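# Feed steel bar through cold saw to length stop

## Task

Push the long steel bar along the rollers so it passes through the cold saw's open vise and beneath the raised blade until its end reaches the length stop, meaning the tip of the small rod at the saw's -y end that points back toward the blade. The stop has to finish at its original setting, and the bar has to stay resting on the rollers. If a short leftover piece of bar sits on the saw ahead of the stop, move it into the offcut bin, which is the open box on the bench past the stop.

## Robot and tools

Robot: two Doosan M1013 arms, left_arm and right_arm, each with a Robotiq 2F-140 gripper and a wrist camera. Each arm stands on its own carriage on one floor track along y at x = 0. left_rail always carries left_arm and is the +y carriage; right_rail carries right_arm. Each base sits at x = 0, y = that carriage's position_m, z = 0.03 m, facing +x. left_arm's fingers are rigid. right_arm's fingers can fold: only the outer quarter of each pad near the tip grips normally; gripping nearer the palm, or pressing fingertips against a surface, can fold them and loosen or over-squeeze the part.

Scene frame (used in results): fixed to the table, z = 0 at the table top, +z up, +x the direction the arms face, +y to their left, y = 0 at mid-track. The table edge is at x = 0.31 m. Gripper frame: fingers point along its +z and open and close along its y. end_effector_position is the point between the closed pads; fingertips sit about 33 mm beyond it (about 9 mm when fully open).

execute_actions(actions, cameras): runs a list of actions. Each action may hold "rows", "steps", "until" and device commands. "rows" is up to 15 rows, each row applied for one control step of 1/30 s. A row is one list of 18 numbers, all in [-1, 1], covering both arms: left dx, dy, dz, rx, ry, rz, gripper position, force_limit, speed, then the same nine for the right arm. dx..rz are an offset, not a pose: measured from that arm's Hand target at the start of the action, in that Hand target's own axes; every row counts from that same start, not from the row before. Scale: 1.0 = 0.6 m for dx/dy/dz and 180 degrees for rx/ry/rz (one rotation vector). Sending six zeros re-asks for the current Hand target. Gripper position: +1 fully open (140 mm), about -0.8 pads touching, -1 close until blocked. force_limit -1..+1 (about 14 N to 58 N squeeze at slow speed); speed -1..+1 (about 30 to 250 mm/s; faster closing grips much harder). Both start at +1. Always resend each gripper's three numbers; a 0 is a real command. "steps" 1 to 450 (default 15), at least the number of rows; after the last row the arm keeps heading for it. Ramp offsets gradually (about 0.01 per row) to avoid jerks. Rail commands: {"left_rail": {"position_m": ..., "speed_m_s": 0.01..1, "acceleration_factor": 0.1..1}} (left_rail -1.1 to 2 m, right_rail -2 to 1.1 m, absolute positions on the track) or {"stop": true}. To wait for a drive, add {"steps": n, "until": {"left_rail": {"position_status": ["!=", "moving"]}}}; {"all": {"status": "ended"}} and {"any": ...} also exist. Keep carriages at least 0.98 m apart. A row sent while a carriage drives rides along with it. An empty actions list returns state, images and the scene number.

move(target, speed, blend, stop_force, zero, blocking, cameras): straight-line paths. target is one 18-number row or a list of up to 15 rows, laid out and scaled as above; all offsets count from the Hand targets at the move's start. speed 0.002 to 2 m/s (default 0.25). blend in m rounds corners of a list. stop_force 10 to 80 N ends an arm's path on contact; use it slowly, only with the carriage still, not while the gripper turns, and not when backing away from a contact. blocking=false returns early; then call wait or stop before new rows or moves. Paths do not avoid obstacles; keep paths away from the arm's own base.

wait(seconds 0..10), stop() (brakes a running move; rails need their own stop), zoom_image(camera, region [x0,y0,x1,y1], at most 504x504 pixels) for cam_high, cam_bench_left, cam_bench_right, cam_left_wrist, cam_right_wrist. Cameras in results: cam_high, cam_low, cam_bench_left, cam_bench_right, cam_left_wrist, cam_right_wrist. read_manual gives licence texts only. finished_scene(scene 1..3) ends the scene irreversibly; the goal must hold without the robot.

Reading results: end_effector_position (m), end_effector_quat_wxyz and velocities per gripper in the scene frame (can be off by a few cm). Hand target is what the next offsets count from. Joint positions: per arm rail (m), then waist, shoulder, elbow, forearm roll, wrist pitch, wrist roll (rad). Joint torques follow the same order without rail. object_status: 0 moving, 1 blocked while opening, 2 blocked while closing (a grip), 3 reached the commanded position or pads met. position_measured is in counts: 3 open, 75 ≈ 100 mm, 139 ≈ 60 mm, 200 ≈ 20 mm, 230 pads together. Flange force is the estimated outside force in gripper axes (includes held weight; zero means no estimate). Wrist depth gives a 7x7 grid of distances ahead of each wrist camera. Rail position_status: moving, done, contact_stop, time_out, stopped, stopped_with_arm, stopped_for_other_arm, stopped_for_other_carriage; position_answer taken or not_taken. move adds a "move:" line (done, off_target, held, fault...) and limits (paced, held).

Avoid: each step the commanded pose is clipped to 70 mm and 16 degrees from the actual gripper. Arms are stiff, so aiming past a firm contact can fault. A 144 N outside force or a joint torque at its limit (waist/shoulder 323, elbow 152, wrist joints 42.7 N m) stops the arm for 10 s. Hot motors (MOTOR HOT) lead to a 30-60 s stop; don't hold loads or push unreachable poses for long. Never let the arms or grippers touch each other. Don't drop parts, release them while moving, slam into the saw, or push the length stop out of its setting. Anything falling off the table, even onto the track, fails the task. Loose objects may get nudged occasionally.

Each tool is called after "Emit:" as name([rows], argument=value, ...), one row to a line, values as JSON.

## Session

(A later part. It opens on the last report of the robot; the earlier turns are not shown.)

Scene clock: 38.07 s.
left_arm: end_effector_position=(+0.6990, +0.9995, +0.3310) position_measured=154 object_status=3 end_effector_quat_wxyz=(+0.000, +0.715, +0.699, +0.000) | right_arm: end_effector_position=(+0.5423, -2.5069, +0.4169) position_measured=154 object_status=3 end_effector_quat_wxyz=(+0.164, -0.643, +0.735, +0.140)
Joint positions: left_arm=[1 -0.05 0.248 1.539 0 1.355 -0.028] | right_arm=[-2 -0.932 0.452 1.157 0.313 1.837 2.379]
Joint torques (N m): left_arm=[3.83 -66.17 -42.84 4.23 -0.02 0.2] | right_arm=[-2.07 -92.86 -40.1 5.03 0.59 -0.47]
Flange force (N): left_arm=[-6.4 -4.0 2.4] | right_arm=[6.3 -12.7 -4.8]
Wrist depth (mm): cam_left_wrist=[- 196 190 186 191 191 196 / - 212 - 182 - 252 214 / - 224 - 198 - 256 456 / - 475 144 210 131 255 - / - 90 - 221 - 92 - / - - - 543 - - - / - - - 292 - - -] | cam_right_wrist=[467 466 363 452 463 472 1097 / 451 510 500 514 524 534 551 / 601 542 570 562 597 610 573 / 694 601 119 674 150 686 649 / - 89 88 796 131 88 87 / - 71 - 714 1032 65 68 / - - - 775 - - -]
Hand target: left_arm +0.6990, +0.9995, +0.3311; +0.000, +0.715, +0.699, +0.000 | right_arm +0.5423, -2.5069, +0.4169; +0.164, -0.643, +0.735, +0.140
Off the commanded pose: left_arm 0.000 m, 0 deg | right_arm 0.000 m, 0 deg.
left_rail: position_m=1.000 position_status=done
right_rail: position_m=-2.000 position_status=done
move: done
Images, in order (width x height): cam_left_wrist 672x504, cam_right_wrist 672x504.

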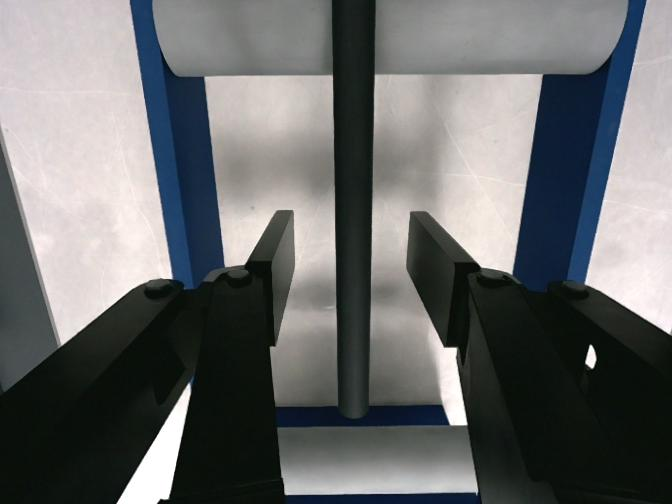

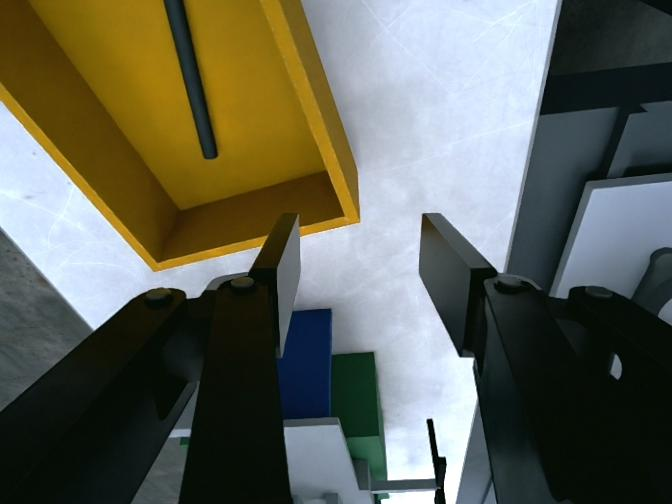

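Emit:
move(target=[0,0,0.0733,0,0,0,-0.2,0.5,0,0,0,0,0,0,0,-0.2,0.2,-1], speed=0.04, stop_force=15, cameras=["cam_left_wrist"])

Emit:
execute_actions([
  {"rows":[[0,0,0,0,0,0,-1,0.9,-1,0,0,0,0,0,0,-0.2,0.2,-1]],"steps":75},
], cameras=["cam_left_wrist"])

Emit:
move(target=[0,0,0,0,0,0,-1,0.9,-1,-0.858,0.009,0.243,0,0,0,-0.2,0.2,-1], speed=0.25, cameras=["cam_right_wrist","cam_bench_right"])

Scene clock: 39.93 s.
left_arm: end_effector_position=(+0.6990, +0.9995, +0.2870) position_measured=154 object_status=3 end_effector_quat_wxyz=(+0.000, +0.715, +0.699, +0.000) | right_arm: end_effector_position=(+0.5423, -2.5069, +0.4169) position_measured=154 object_status=3 end_effector_quat_wxyz=(+0.164, -0.643, +0.735, +0.140)
Joint positions: left_arm=[1 -0.05 0.266 1.597 0 1.278 -0.028] | right_arm=[-2 -0.932 0.452 1.157 0.313 1.837 2.379]
Joint torques (N m): left_arm=[3.46 -67.04 -42.06 4.13 -0.03 0.17] | right_arm=[-2.93 -92.91 -40.23 5.05 0.63 -0.47]
Flange force (N): left_arm=[-5.4 -4.9 1.9] | right_arm=[5.5 -13.0 -4.2]
Wrist depth (mm): cam_left_wrist=[- 155 155 136 156 156 156 / 392 180 - 143 399 395 193 / - 194 - 154 - - 193 / - 193 127 160 131 237 204 / - 90 108 175 - 92 - / - - - 187 - - - / - - - 265 - - -] | cam_right_wrist=[468 474 464 456 465 473 1113 / 452 512 499 512 490 534 547 / 599 538 585 556 594 609 581 / 696 652 120 686 149 688 654 / - 89 88 814 130 88 87 / - 71 - 777 1027 65 68 / - - - 777 - - -]
Hand target: left_arm +0.6990, +0.9995, +0.2871; +0.000, +0.715, +0.699, +0.000 | right_arm +0.5423, -2.5069, +0.4169; +0.164, -0.643, +0.735, +0.140
Off the commanded pose: left_arm 0.000 m, 0 deg | right_arm 0.000 m, 0 deg.
left_rail: position_m=1.000 position_status=done
right_rail: position_m=-2.000 position_status=done
move: done
Images, in order (width x height): cam_left_wrist 672x504.

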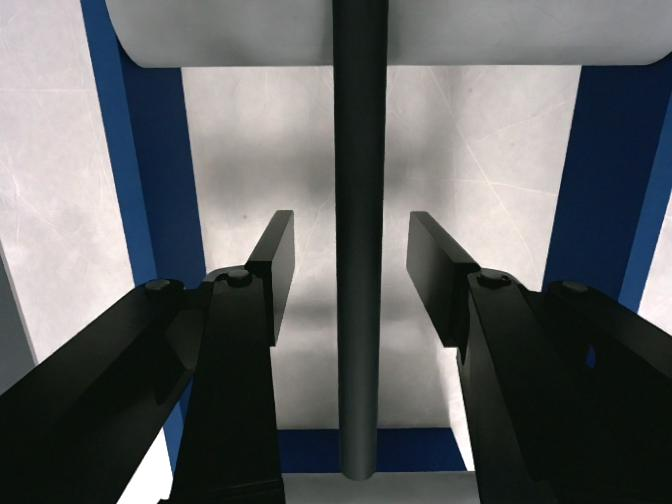

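Scene clock: 42.63 s.
left_arm: end_effector_position=(+0.6990, +0.9995, +0.2871) position_measured=204 object_status=2 end_effector_quat_wxyz=(+0.000, +0.715, +0.699, +0.000) | right_arm: end_effector_position=(+0.5423, -2.5069, +0.4169) position_measured=154 object_status=3 end_effector_quat_wxyz=(+0.164, -0.643, +0.735, +0.140)
Joint positions: left_arm=[1 -0.05 0.266 1.597 0 1.278 -0.028] | right_arm=[-2 -0.932 0.452 1.157 0.313 1.837 2.379]
Joint torques (N m): left_arm=[2.51 -58.58 -35.52 4.49 -0.12 1.26] | right_arm=[-2.43 -93.02 -40.13 5 0.64 -0.46]
Flange force (N): left_arm=[-5.4 -4.4 -10.6] | right_arm=[6.6 -13.2 -4.2]
Wrist depth (mm): cam_left_wrist=[- 155 155 136 156 156 156 / - 181 392 143 - - 193 / - 194 - 150 - - 194 / - 193 - 158 129 237 195 / - - 78 168 - 91 - / - - - 185 - - - / - - - - - - -] | cam_right_wrist=[437 442 458 453 465 474 1097 / 453 527 518 501 523 535 548 / 597 535 602 552 590 609 578 / 698 601 119 688 149 684 650 / - 89 88 794 131 88 87 / - 71 - 672 - 65 68 / - - - 777 - - -]
Hand target: left_arm +0.6990, +0.9995, +0.2871; +0.000, +0.715, +0.699, +0.000 | right_arm +0.5423, -2.5069, +0.4169; +0.164, -0.643, +0.735, +0.140
Off the commanded pose: left_arm 0.000 m, 0 deg | right_arm 0.000 m, 0 deg.
left_rail: position_m=1.000 position_status=done
right_rail: position_m=-2.000 position_status=done
Images, in order (width x height): cam_left_wrist 672x504.

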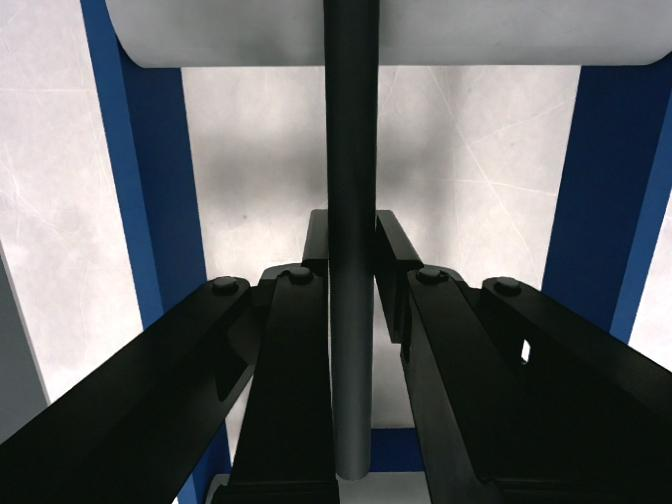

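Scene clock: 45.17 s.
left_arm: end_effector_position=(+0.6990, +0.9995, +0.2871) position_measured=204 object_status=2 end_effector_quat_wxyz=(+0.000, +0.715, +0.699, +0.000) | right_arm: end_effector_position=(+0.6073, -1.9825, +0.5013) position_measured=154 object_status=3 end_effector_quat_wxyz=(+0.164, -0.643, +0.735, +0.140)
Joint positions: left_arm=[1 -0.05 0.266 1.597 0 1.278 -0.028] | right_arm=[-2 -0.261 0.064 1.504 0.432 1.623 3.026]
Joint torques (N m): left_arm=[2.64 -58.76 -35.45 4.54 -0.13 1.23] | right_arm=[-1.8 -53.86 -40.75 5.43 -0.01 -0.5]
Flange force (N): left_arm=[-5.4 -3.9 -10.6] | right_arm=[-3.6 -11.0 -0.6]
Wrist depth (mm): cam_left_wrist=[- 155 155 136 155 156 156 / 396 180 - 143 - - 193 / - 194 - 150 - 419 193 / - 193 436 158 - 242 195 / - - 78 168 - - - / - - - 185 - - - / - - - - - - -] | cam_right_wrist=[528 336 335 517 539 542 538 / 605 361 360 379 609 605 615 / 718 442 413 423 692 690 701 / 1720 560 133 479 149 735 799 / - 89 89 550 131 88 87 / - 71 - 742 - 65 68 / - - - 363 - - -]
Hand target: left_arm +0.6990, +0.9995, +0.2871; +0.000, +0.715, +0.699, +0.000 | right_arm +0.6073, -1.9825, +0.5012; +0.164, -0.643, +0.735, +0.140
Off the commanded pose: left_arm 0.000 m, 0 deg | right_arm 0.000 m, 0 deg.
left_rail: position_m=1.000 position_status=done
right_rail: position_m=-2.000 position_status=done
move: done
Images, in order (width x height): cam_bench_right 672x504, cam_right_wrist 672x504.

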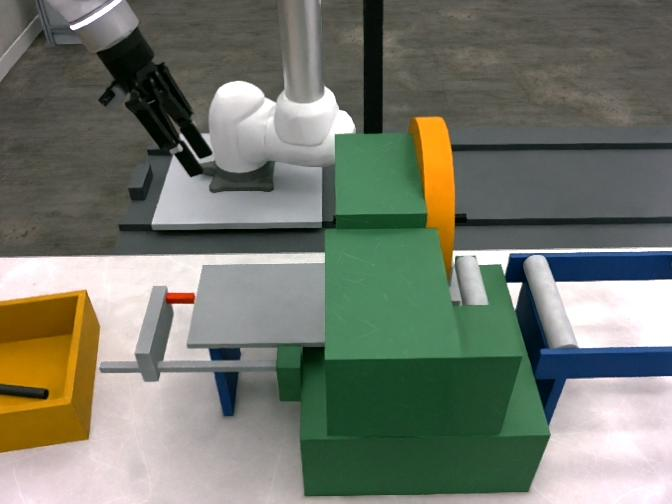

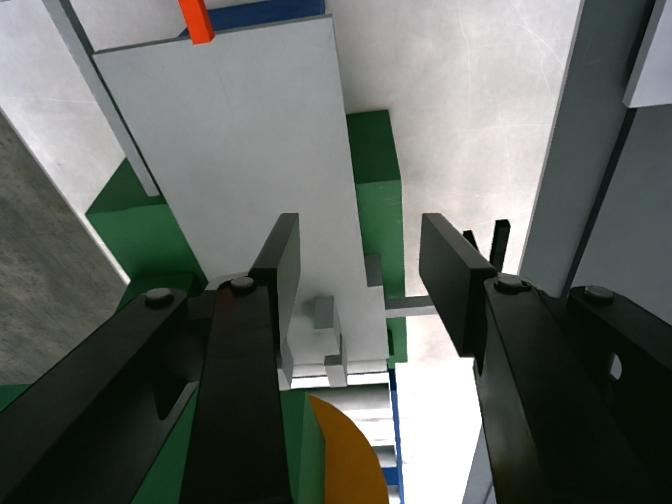

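Emit:
move(target=[0.0007,0.0333,0,0,0,-0.007,-1,0.9,-1,-0.018,-0.149,0.009,0,0,0,0.4,0.2,0], speed=0.04, cameras=["cam_right_wrist","cam_left_wrist","cam_high","cam_bench_left"])

Scene clock: 47.83 s.
left_arm: end_effector_position=(+0.7189, +0.9995, +0.2871) position_measured=204 object_status=2 end_effector_quat_wxyz=(+0.000, +0.707, +0.707, +0.000) | right_arm: end_effector_position=(+0.6976, -1.9826, +0.5012) position_measured=78 object_status=3 end_effector_quat_wxyz=(+0.164, -0.643, +0.735, +0.140)
Joint positions: left_arm=[1 -0.049 0.297 1.557 0 1.288 -0.049] | right_arm=[-2 -0.227 0.209 1.337 0.434 1.628 3.066]
Joint torques (N m): left_arm=[2.86 -55.32 -41.57 4.65 -6.75 0.98] | right_arm=[-2.78 -69.57 -40.78 5.17 -0.07 -0.48]
Flange force (N): left_arm=[-5.1 -23.3 -17.0] | right_arm=[-4.9 -12.9 -0.8]
Wrist depth (mm): cam_left_wrist=[157 156 156 136 155 155 155 / 168 203 - 143 380 - 177 / 174 219 - 150 418 233 185 / - 206 - 158 - 237 - / - - 78 168 - 92 - / - - - 185 - - - / - - - - - - -] | cam_right_wrist=[544 364 335 327 327 539 535 / 643 605 365 360 367 638 615 / 1503 676 425 410 425 686 698 / 1733 762 448 481 495 135 785 / - 89 528 551 558 117 77 / - - 376 366 735 1176 - / - - 332 322 319 - -]
Hand target: left_arm +0.7189, +0.9995, +0.2871; +0.000, +0.707, +0.707, +0.000 | right_arm +0.6976, -1.9826, +0.5013; +0.164, -0.643, +0.735, +0.140
Off the commanded pose: left_arm 0.000 m, 0 deg | right_arm 0.000 m, 0 deg.
left_rail: position_m=1.000 position_status=done
right_rail: position_m=-2.000 position_status=done
move: done
Images, in order (width x height): cam_high 672x504, cam_bench_left 672x504, cam_left_wrist 672x504, cam_right_wrist 672x504.

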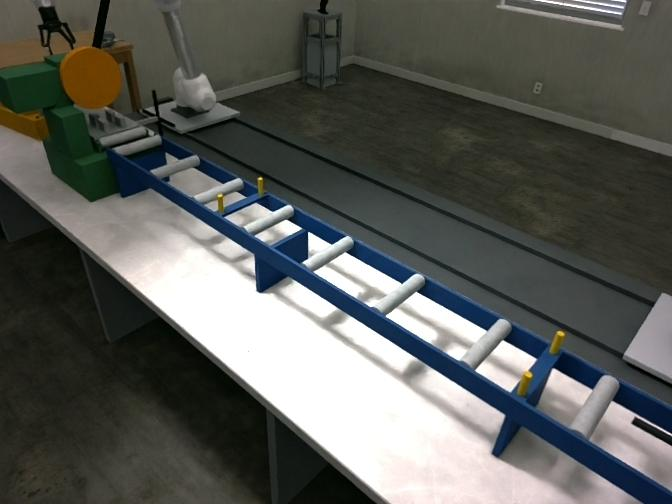

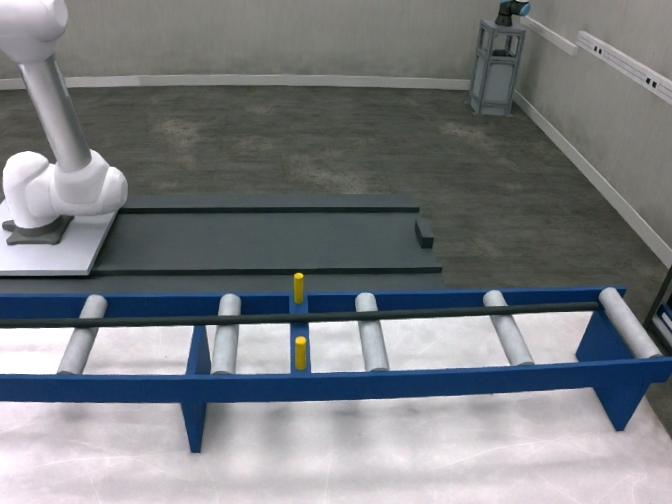

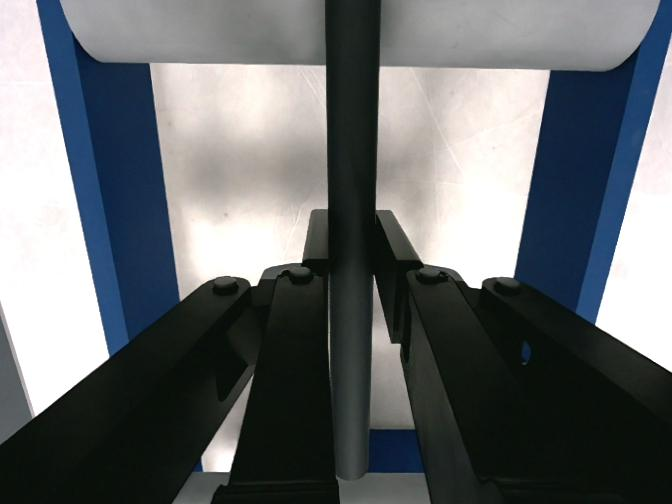

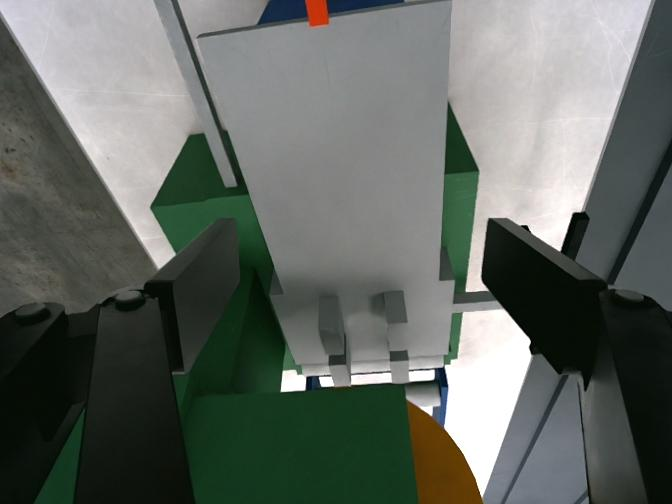

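Emit:
execute_actions([
  {"left_rail":{"position_m":0.72,"speed_m_s":0.25,"acceleration_factor":0.3},"steps":150,"until":{"left_rail":{"position_status":["!=","moving"]}}},
], cameras=["cam_left_wrist","cam_high","cam_low"])

Emit:
zoom_image(camera="cam_high", region=[420, 220, 672, 472])

Scene clock: 50.93 s.
left_arm: end_effector_position=(+0.7189, +0.7195, +0.2871) position_measured=204 object_status=2 end_effector_quat_wxyz=(+0.000, +0.707, +0.707, +0.000) | right_arm: end_effector_position=(+0.6976, -1.9826, +0.5013) position_measured=78 object_status=3 end_effector_quat_wxyz=(+0.164, -0.643, +0.735, +0.140)
Joint positions: left_arm=[0.72 -0.049 0.297 1.557 0 1.288 -0.049] | right_arm=[-2 -0.227 0.209 1.337 0.434 1.628 3.066]
Joint torques (N m): left_arm=[2.75 -59.58 -42.2 4.57 -5.04 1.07] | right_arm=[-2.76 -69.57 -40.73 5.17 -0.1 -0.49]
Flange force (N): left_arm=[-5.2 -18.9 -11.5] | right_arm=[-4.8 -12.7 -0.7]
Wrist depth (mm): cam_left_wrist=[155 152 152 138 154 154 157 / 168 167 160 150 160 165 166 / 177 219 - 152 - 218 183 / - 206 364 158 335 235 - / - - 78 168 - 92 - / - - - 185 - - - / - - - - - - -] | cam_right_wrist=[547 530 336 328 320 539 534 / 1268 569 366 360 368 604 615 / 1513 674 426 411 434 688 701 / 1760 757 456 480 493 135 791 / - 89 530 554 556 117 77 / - - 378 363 730 - - / - - 333 322 399 - -]
Hand target: left_arm +0.7189, +0.7195, +0.2871; +0.000, +0.707, +0.707, +0.000 | right_arm +0.6976, -1.9826, +0.5013; +0.164, -0.643, +0.735, +0.140
Tool commands: left_gripper/position=-1.0 left_gripper/force_limit=+0.9 left_gripper/speed=-1.0 right_gripper/position=+0.4 right_gripper/force_limit=+0.2 right_gripper/speed=+0.0
Off the commanded pose: left_arm 0.000 m, 0 deg | right_arm 0.000 m, 0 deg.
left_rail: position_m=0.720 speed_m_s=0.25 position_status=done
right_rail: position_m=-2.000 position_status=done
Images, in order (width x height): cam_high 672x504, cam_low 672x504, cam_left_wrist 672x504.

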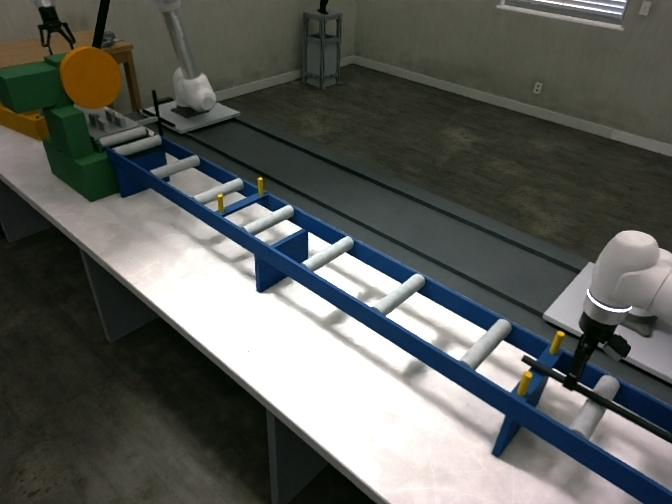

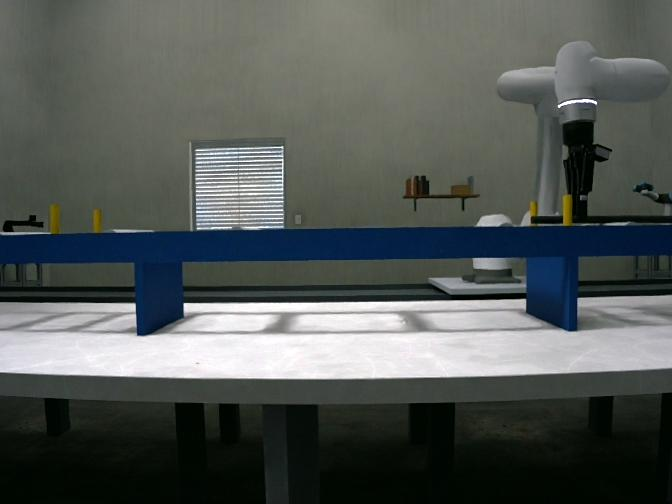

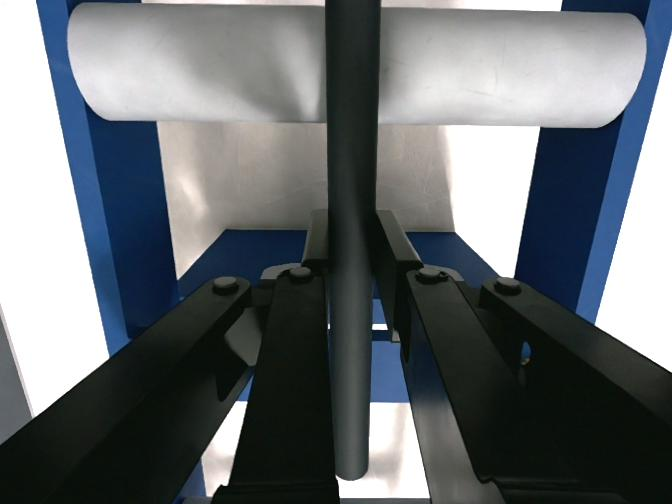

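Scaled by 2.000 from the camera's 672x504 image, which has a finer 960x720 frame.

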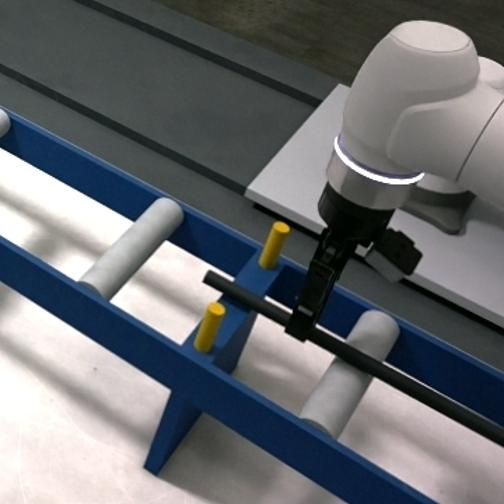

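Emit:
execute_actions([
  {"left_rail":{"position_m":-0.4,"speed_m_s":0.3},"steps":300,"until":{"left_rail":{"position_status":["!=","moving"]}}},
], cameras=["cam_left_wrist","cam_high"])

Emit:
zoom_image(camera="cam_high", region=[180, 120, 380, 270])

Scene clock: 56.80 s.
left_arm: end_effector_position=(+0.7189, -0.4005, +0.2871) position_measured=204 object_status=2 end_effector_quat_wxyz=(+0.000, +0.707, +0.707, +0.000) | right_arm: end_effector_position=(+0.6976, -1.9826, +0.5013) position_measured=78 object_status=3 end_effector_quat_wxyz=(+0.164, -0.643, +0.735, +0.140)
Joint positions: left_arm=[-0.4 -0.049 0.297 1.557 0 1.288 -0.049] | right_arm=[-2 -0.227 0.209 1.337 0.434 1.628 3.066]
Joint torques (N m): left_arm=[2.53 -59.93 -38.64 4.48 -2.6 1.05] | right_arm=[-2.75 -69.59 -40.79 5.16 -0.05 -0.48]
Flange force (N): left_arm=[-5.1 -11.8 -11.6] | right_arm=[-4.8 -13.3 -0.8]
Wrist depth (mm): cam_left_wrist=[159 202 378 134 - 373 168 / 169 219 239 145 236 234 177 / 179 204 - 151 - 222 - / - 187 188 158 189 190 190 / 464 - 78 168 - 92 475 / - - - 185 - - - / - - - - - - -] | cam_right_wrist=[539 528 336 329 327 548 535 / 639 610 367 361 368 602 615 / 1503 670 427 413 423 686 701 / 1694 757 150 478 492 135 802 / - 89 528 548 556 117 77 / - - 379 365 707 - - / - - 332 322 329 - -]
Hand target: left_arm +0.7189, -0.4005, +0.2871; +0.000, +0.707, +0.707, +0.000 | right_arm +0.6976, -1.9826, +0.5013; +0.164, -0.643, +0.735, +0.140
Tool commands: left_gripper/position=-1.0 left_gripper/force_limit=+0.9 left_gripper/speed=-1.0 right_gripper/position=+0.4 right_gripper/force_limit=+0.2 right_gripper/speed=+0.0
Off the commanded pose: left_arm 0.000 m, 0 deg | right_arm 0.000 m, 0 deg.
left_rail: position_m=-0.400 speed_m_s=0.30 position_status=done
right_rail: position_m=-2.000 position_status=done
Images, in order (width x height): cam_high 672x504, cam_left_wrist 672x504.

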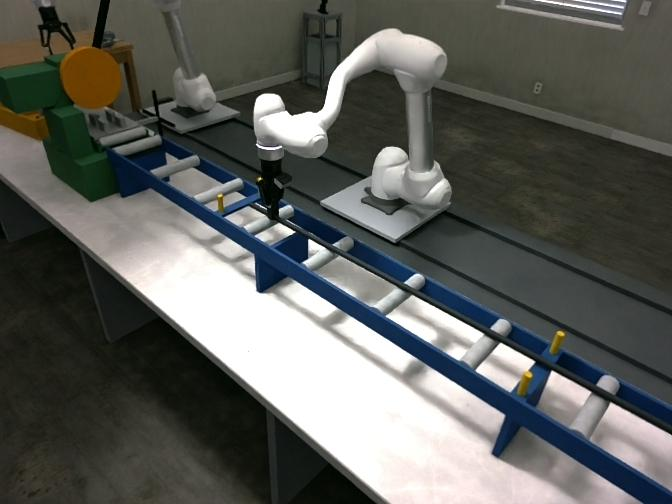

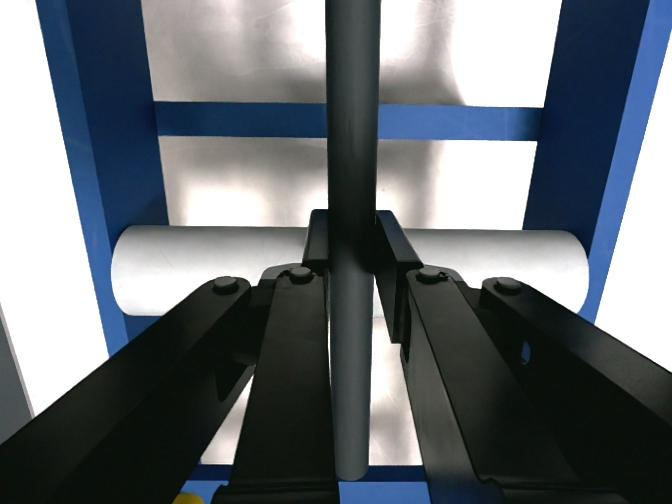

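Scaled by 2.520 from the camera's 672x504 image, which has a finer 960x720 frame.

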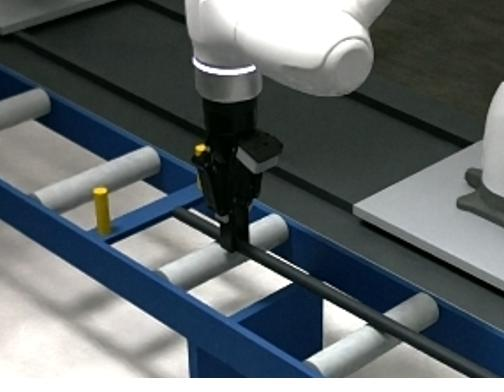

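Emit:
execute_actions([
  {"left_rail":{"position_m":-0.9,"speed_m_s":0.25},"steps":200,"until":{"left_rail":{"position_status":["!=","moving"]}}},
  {"rows":[[0,0,0,0,0,0,-0.2,0.5,-0.5,0,0,0,0,0,0,0.4,0.2,0]],"steps":35},
], cameras=[])

Emit:
move(target=[0,0,-0.133,0,0,0,-0.2,0.5,-0.5,0,0,0,0,0,0,0.4,0.2,0], speed=0.15, cameras=["cam_left_wrist","cam_high","cam_bench_left","cam_right_wrist"])

Scene clock: 61.87 s.
left_arm: end_effector_position=(+0.7189, -0.9005, +0.2871) position_measured=154 object_status=3 end_effector_quat_wxyz=(+0.000, +0.707, +0.707, +0.000) | right_arm: end_effector_position=(+0.6976, -1.9826, +0.5013) position_measured=78 object_status=3 end_effector_quat_wxyz=(+0.164, -0.643, +0.735, +0.140)
Joint positions: left_arm=[-0.9 -0.049 0.297 1.557 0 1.288 -0.049] | right_arm=[-2 -0.227 0.209 1.337 0.434 1.628 3.066]
Joint torques (N m): left_arm=[3.55 -70.55 -42.14 4.18 -0.03 0.21] | right_arm=[-2.73 -69.73 -40.71 5.17 -0.09 -0.47]
Flange force (N): left_arm=[-5.6 -4.1 2.0] | right_arm=[-4.4 -14.0 -0.4]
Flange force at the end of the 1st action (N): left_arm=[-8.2 -9.1 -5.6] | right_arm=[-4.2 -14.3 -0.9]
Wrist depth (mm): cam_left_wrist=[159 191 - 135 364 372 169 / 168 202 - 144 390 - 186 / 177 220 436 154 405 217 197 / 439 206 127 163 131 220 - / - 90 - 174 - 92 - / - - - 226 - - - / - - - 225 - - -] | cam_right_wrist=[540 528 335 329 327 537 535 / 641 609 360 359 367 602 614 / 1523 682 424 412 425 682 698 / 1746 759 455 480 493 136 788 / - 89 530 551 556 117 77 / - - 378 365 730 - - / - - 331 322 406 - -]
Hand target: left_arm +0.7189, -0.9005, +0.2871; +0.000, +0.707, +0.707, +0.000 | right_arm +0.6976, -1.9826, +0.5013; +0.164, -0.643, +0.735, +0.140
Off the commanded pose: left_arm 0.000 m, 0 deg | right_arm 0.000 m, 0 deg.
left_rail: position_m=-0.900 speed_m_s=0.25 position_status=done
right_rail: position_m=-2.000 position_status=done
No camera images: "cameras" was empty.

Scene clock: 62.70 s.
left_arm: end_effector_position=(+0.7189, -0.9005, +0.3669) position_measured=154 object_status=3 end_effector_quat_wxyz=(+0.000, +0.707, +0.707, +0.000) | right_arm: end_effector_position=(+0.6976, -1.9826, +0.5013) position_measured=78 object_status=3 end_effector_quat_wxyz=(+0.164, -0.643, +0.735, +0.140)
Joint positions: left_arm=[-0.9 -0.049 0.269 1.446 0 1.426 -0.049] | right_arm=[-2 -0.227 0.209 1.337 0.434 1.628 3.066]
Joint torques (N m): left_arm=[3.74 -68.58 -43.34 4.27 -0.01 0.17] | right_arm=[-2.62 -69.8 -40.85 5.13 -0.07 -0.44]
Flange force (N): left_arm=[-5.3 -5.1 2.1] | right_arm=[-4.3 -13.4 -0.3]
Wrist depth (mm): cam_left_wrist=[436 253 - 209 - 252 - / - 246 - 221 - 268 - / - 265 - 236 - 271 - / - 515 127 248 131 287 - / - 90 108 273 115 92 1380 / - - - 294 - - - / - - - 566 - - -] | cam_right_wrist=[542 532 335 328 327 528 538 / 639 607 360 360 368 601 617 / 1493 676 427 413 435 684 701 / 1733 757 458 477 495 136 802 / - 89 525 551 555 117 77 / - - 378 364 732 1170 - / - - 332 322 324 - -]
Hand target: left_arm +0.7189, -0.9006, +0.3669; +0.000, +0.707, +0.707, +0.000 | right_arm +0.6976, -1.9826, +0.5013; +0.164, -0.643, +0.735, +0.140
Off the commanded pose: left_arm 0.000 m, 0 deg | right_arm 0.000 m, 0 deg.
left_rail: position_m=-0.900 speed_m_s=0.25 position_status=done
right_rail: position_m=-2.000 position_status=done
move: done
Images, in order (width x height): cam_high 672x504, cam_bench_left 672x504, cam_left_wrist 672x504, cam_right_wrist 672x504.

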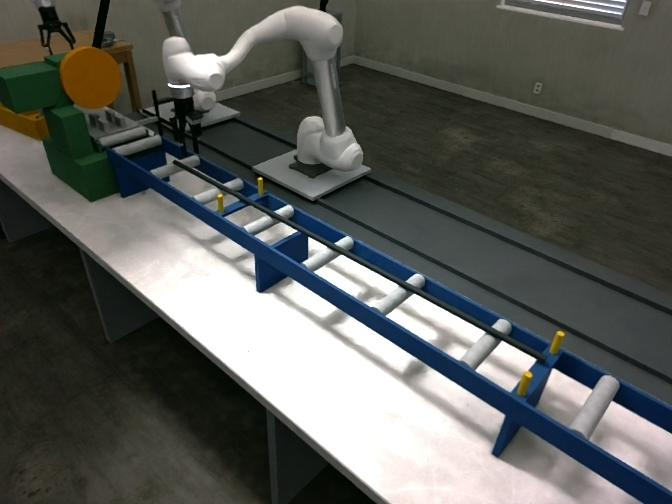

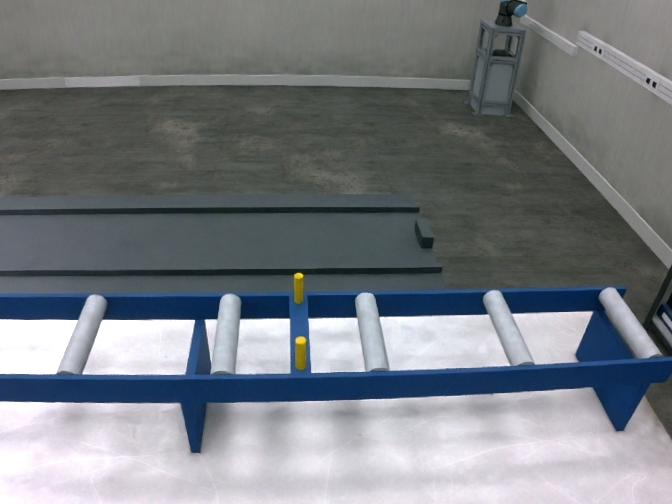

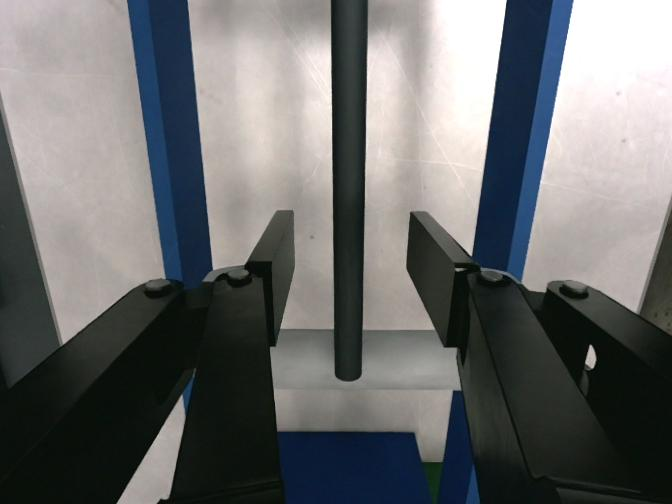

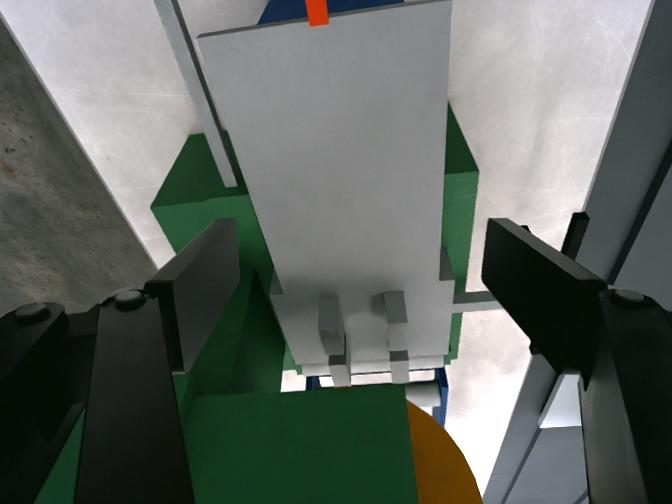

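Emit:
execute_actions([
  {"left_rail":{"position_m":-0.01,"speed_m_s":0.5,"acceleration_factor":0.6},"steps":200,"until":{"left_rail":{"position_status":["!=","moving"]}}},
], cameras=["cam_left_wrist"])

Scene clock: 66.37 s.
left_arm: end_effector_position=(+0.7190, -0.0106, +0.3669) position_measured=154 object_status=3 end_effector_quat_wxyz=(+0.000, +0.707, +0.707, +0.000) | right_arm: end_effector_position=(+0.6976, -1.9826, +0.5013) position_measured=78 object_status=3 end_effector_quat_wxyz=(+0.164, -0.643, +0.735, +0.140)
Joint positions: left_arm=[-0.01 -0.049 0.269 1.446 0 1.426 -0.049] | right_arm=[-2 -0.227 0.209 1.337 0.434 1.628 3.066]
Joint torques (N m): left_arm=[3.57 -68.67 -43.3 4.27 -0.01 0.22] | right_arm=[-2.91 -69.83 -40.66 5.15 -0.1 -0.47]
Flange force (N): left_arm=[-4.9 -4.8 2.0] | right_arm=[-4.8 -13.9 -0.6]
Wrist depth (mm): cam_left_wrist=[- 255 439 204 457 250 - / 446 258 - 218 - 269 - / - 260 - 229 - 270 - / - 280 127 250 131 292 - / - 90 108 291 130 92 1353 / - - - 533 - - - / - - - 446 - - -] | cam_right_wrist=[542 529 335 328 327 538 535 / 639 609 361 360 366 602 624 / 1534 676 423 409 433 690 703 / 1746 754 457 478 477 135 788 / - 88 496 566 550 117 77 / - - 376 365 654 - - / - - 332 322 326 - -]
Hand target: left_arm +0.7189, -0.0106, +0.3669; +0.000, +0.707, +0.707, +0.000 | right_arm +0.6976, -1.9826, +0.5013; +0.164, -0.643, +0.735, +0.140
Tool commands: left_gripper/position=-0.2 left_gripper/force_limit=+0.5 left_gripper/speed=-0.5 right_gripper/position=+0.4 right_gripper/force_limit=+0.2 right_gripper/speed=+0.0
Off the commanded pose: left_arm 0.000 m, 0 deg | right_arm 0.000 m, 0 deg.
left_rail: position_m=-0.010 speed_m_s=0.50 position_status=done
right_rail: position_m=-2.000 position_status=done
Images, in order (width x height): cam_left_wrist 672x504.

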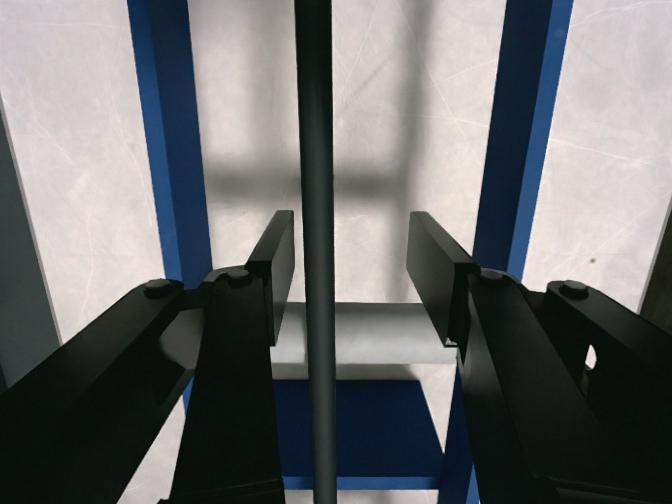

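Emit:
move(target=[0,-0.0285,0,0,0,-0.006,-0.2,0.5,-0.5,0,0,0,0,0,0,0.4,0.2,0], speed=0.08, cameras=[])

Emit:
move(target=[0,0,0.06,0,0,0,-0.2,0.5,-0.5,0,0,0,0,0,0,0.4,0.2,0], speed=0.08, cameras=["cam_left_wrist"])

Scene clock: 67.17 s.
left_arm: end_effector_position=(+0.7019, -0.0105, +0.3669) position_measured=154 object_status=3 end_effector_quat_wxyz=(+0.000, +0.700, +0.714, +0.000) | right_arm: end_effector_position=(+0.6976, -1.9826, +0.5013) position_measured=78 object_status=3 end_effector_quat_wxyz=(+0.164, -0.643, +0.735, +0.140)
Joint positions: left_arm=[-0.01 -0.05 0.242 1.482 0 1.418 -0.069] | right_arm=[-2 -0.227 0.209 1.337 0.434 1.628 3.066]
Joint torques (N m): left_arm=[3.64 -66.08 -43.48 4.26 0.01 0.21] | right_arm=[-2.56 -69.53 -40.74 5.16 -0.09 -0.48]
Flange force (N): left_arm=[-5.0 -4.9 2.8] | right_arm=[-4.3 -13.3 -0.7]
Wrist depth (mm): cam_left_wrist=[436 426 277 205 - 255 430 / - - 295 216 - 269 - / - - 285 228 - 284 - / - 515 265 241 131 282 - / - 90 108 289 131 92 85 / - - - 513 - - - / - - - 441 - - -] | cam_right_wrist=[538 543 334 328 327 539 534 / 639 594 366 359 368 607 615 / 1503 566 423 412 432 688 698 / 1733 783 456 479 490 135 764 / - 88 530 554 558 117 77 / - - 373 365 728 - - / - - 331 322 410 - -]
Hand target: left_arm +0.7018, -0.0105, +0.3669; +0.000, +0.700, +0.714, +0.000 | right_arm +0.6976, -1.9826, +0.5013; +0.164, -0.643, +0.735, +0.140
Off the commanded pose: left_arm 0.000 m, 0 deg | right_arm 0.000 m, 0 deg.
left_rail: position_m=-0.010 speed_m_s=0.50 position_status=done
right_rail: position_m=-2.000 position_status=done
move: done
No camera images: "cameras" was empty.

Scene clock: 67.90 s.
left_arm: end_effector_position=(+0.7019, -0.0106, +0.3308) position_measured=154 object_status=3 end_effector_quat_wxyz=(+0.000, +0.700, +0.714, +0.000) | right_arm: end_effector_position=(+0.6976, -1.9826, +0.5013) position_measured=78 object_status=3 end_effector_quat_wxyz=(+0.164, -0.643, +0.735, +0.140)
Joint positions: left_arm=[-0.01 -0.05 0.253 1.534 0 1.355 -0.069] | right_arm=[-2 -0.227 0.209 1.337 0.434 1.628 3.066]
Joint torques (N m): left_arm=[3.79 -66.67 -42.89 4.23 0 0.19] | right_arm=[-2.61 -69.59 -40.74 5.15 -0.04 -0.47]
Flange force (N): left_arm=[-5.8 -4.5 2.2] | right_arm=[-4.1 -13.9 -0.1]
Wrist depth (mm): cam_left_wrist=[- 209 408 172 - 254 203 / - 212 430 185 - 270 215 / 448 235 - 195 - 250 223 / - 241 144 205 131 263 - / - 90 108 257 130 92 - / - - - 256 - - - / - - - 430 - - -] | cam_right_wrist=[542 530 335 327 327 548 535 / 645 610 366 360 368 604 615 / 1523 676 427 410 423 688 709 / 1733 754 449 476 493 135 788 / - 89 510 569 552 117 77 / - - 378 361 747 1182 - / - - 332 322 338 - -]
Hand target: left_arm +0.7018, -0.0105, +0.3309; +0.000, +0.700, +0.714, +0.000 | right_arm +0.6976, -1.9826, +0.5013; +0.164, -0.643, +0.735, +0.140
Off the commanded pose: left_arm 0.000 m, 0 deg | right_arm 0.000 m, 0 deg.
left_rail: position_m=-0.010 speed_m_s=0.50 position_status=done
right_rail: position_m=-2.000 position_status=done
move: done
Images, in order (width x height): cam_left_wrist 672x504.

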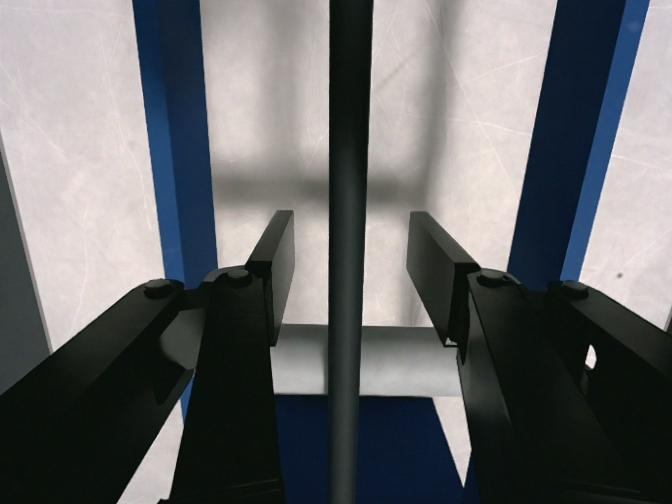

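Emit:
move(target=[0,0,0.073,0,0,0.004,-0.2,0.5,-0.5,0,0,0,0,0,0,0.4,0.2,0], speed=0.04, stop_force=15, cameras=["cam_left_wrist","cam_high"])

Emit:
zoom_image(camera="cam_high", region=[130, 120, 330, 270])

Scene clock: 69.83 s.
left_arm: end_effector_position=(+0.7019, -0.0105, +0.2870) position_measured=154 object_status=3 end_effector_quat_wxyz=(+0.000, +0.705, +0.709, +0.000) | right_arm: end_effector_position=(+0.6976, -1.9826, +0.5013) position_measured=78 object_status=3 end_effector_quat_wxyz=(+0.164, -0.643, +0.735, +0.140)
Joint positions: left_arm=[-0.01 -0.05 0.27 1.592 0 1.28 -0.056] | right_arm=[-2 -0.227 0.209 1.337 0.434 1.628 3.066]
Joint torques (N m): left_arm=[3.44 -68 -42.18 4.1 -0.05 0.22] | right_arm=[-2.8 -69.77 -40.82 5.15 -0.06 -0.46]
Flange force (N): left_arm=[-5.0 -4.1 2.0] | right_arm=[-4.6 -13.4 -0.3]
Wrist depth (mm): cam_left_wrist=[373 170 - 133 - 369 192 / - 182 - 143 - - 200 / - 198 - 149 - 409 191 / - 190 126 162 131 248 199 / - 90 - 169 - 92 - / - - - 213 217 - - / - - - 218 - - -] | cam_right_wrist=[543 529 337 327 325 539 533 / 643 612 366 359 369 604 615 / 1523 674 427 410 434 686 686 / 1720 759 459 479 491 136 808 / - 89 528 552 552 117 77 / - - 380 367 730 1188 - / - - 332 322 322 - -]
Hand target: left_arm +0.7018, -0.0105, +0.2871; +0.000, +0.705, +0.709, +0.000 | right_arm +0.6976, -1.9826, +0.5013; +0.164, -0.643, +0.735, +0.140
Off the commanded pose: left_arm 0.000 m, 0 deg | right_arm 0.000 m, 0 deg.
left_rail: position_m=-0.010 speed_m_s=0.50 position_status=done
right_rail: position_m=-2.000 position_status=done
move: done
Images, in order (width x height): cam_high 672x504, cam_left_wrist 672x504.

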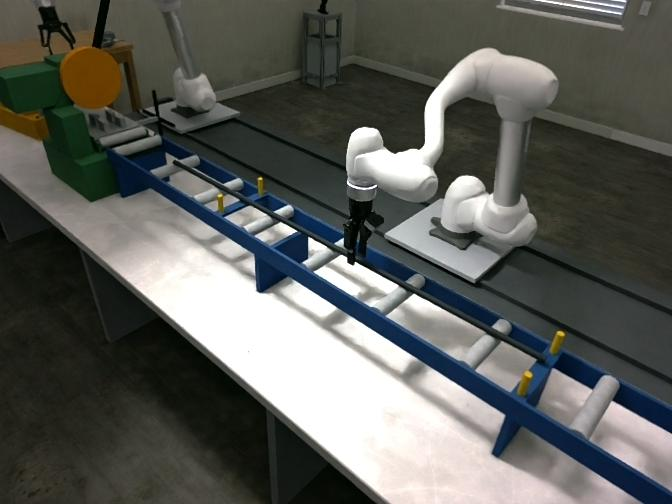

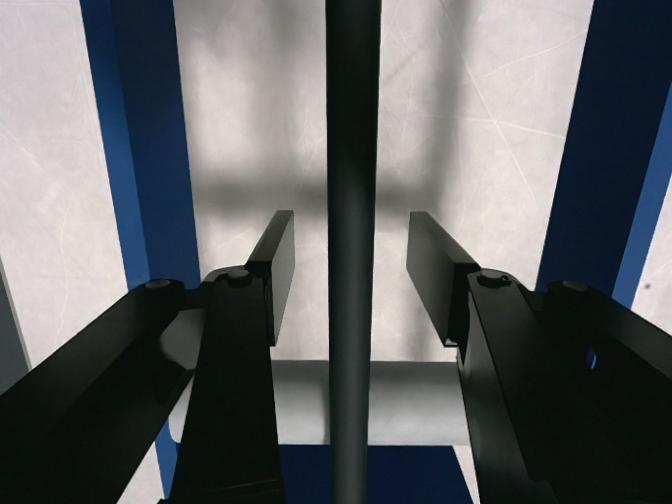

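Scaled by 2.520 from the camera's 672x504 image, which has a finer 960x720 frame.

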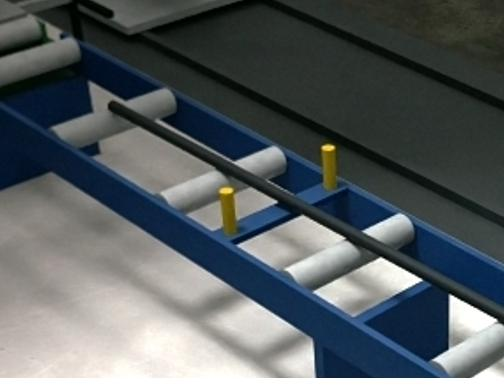

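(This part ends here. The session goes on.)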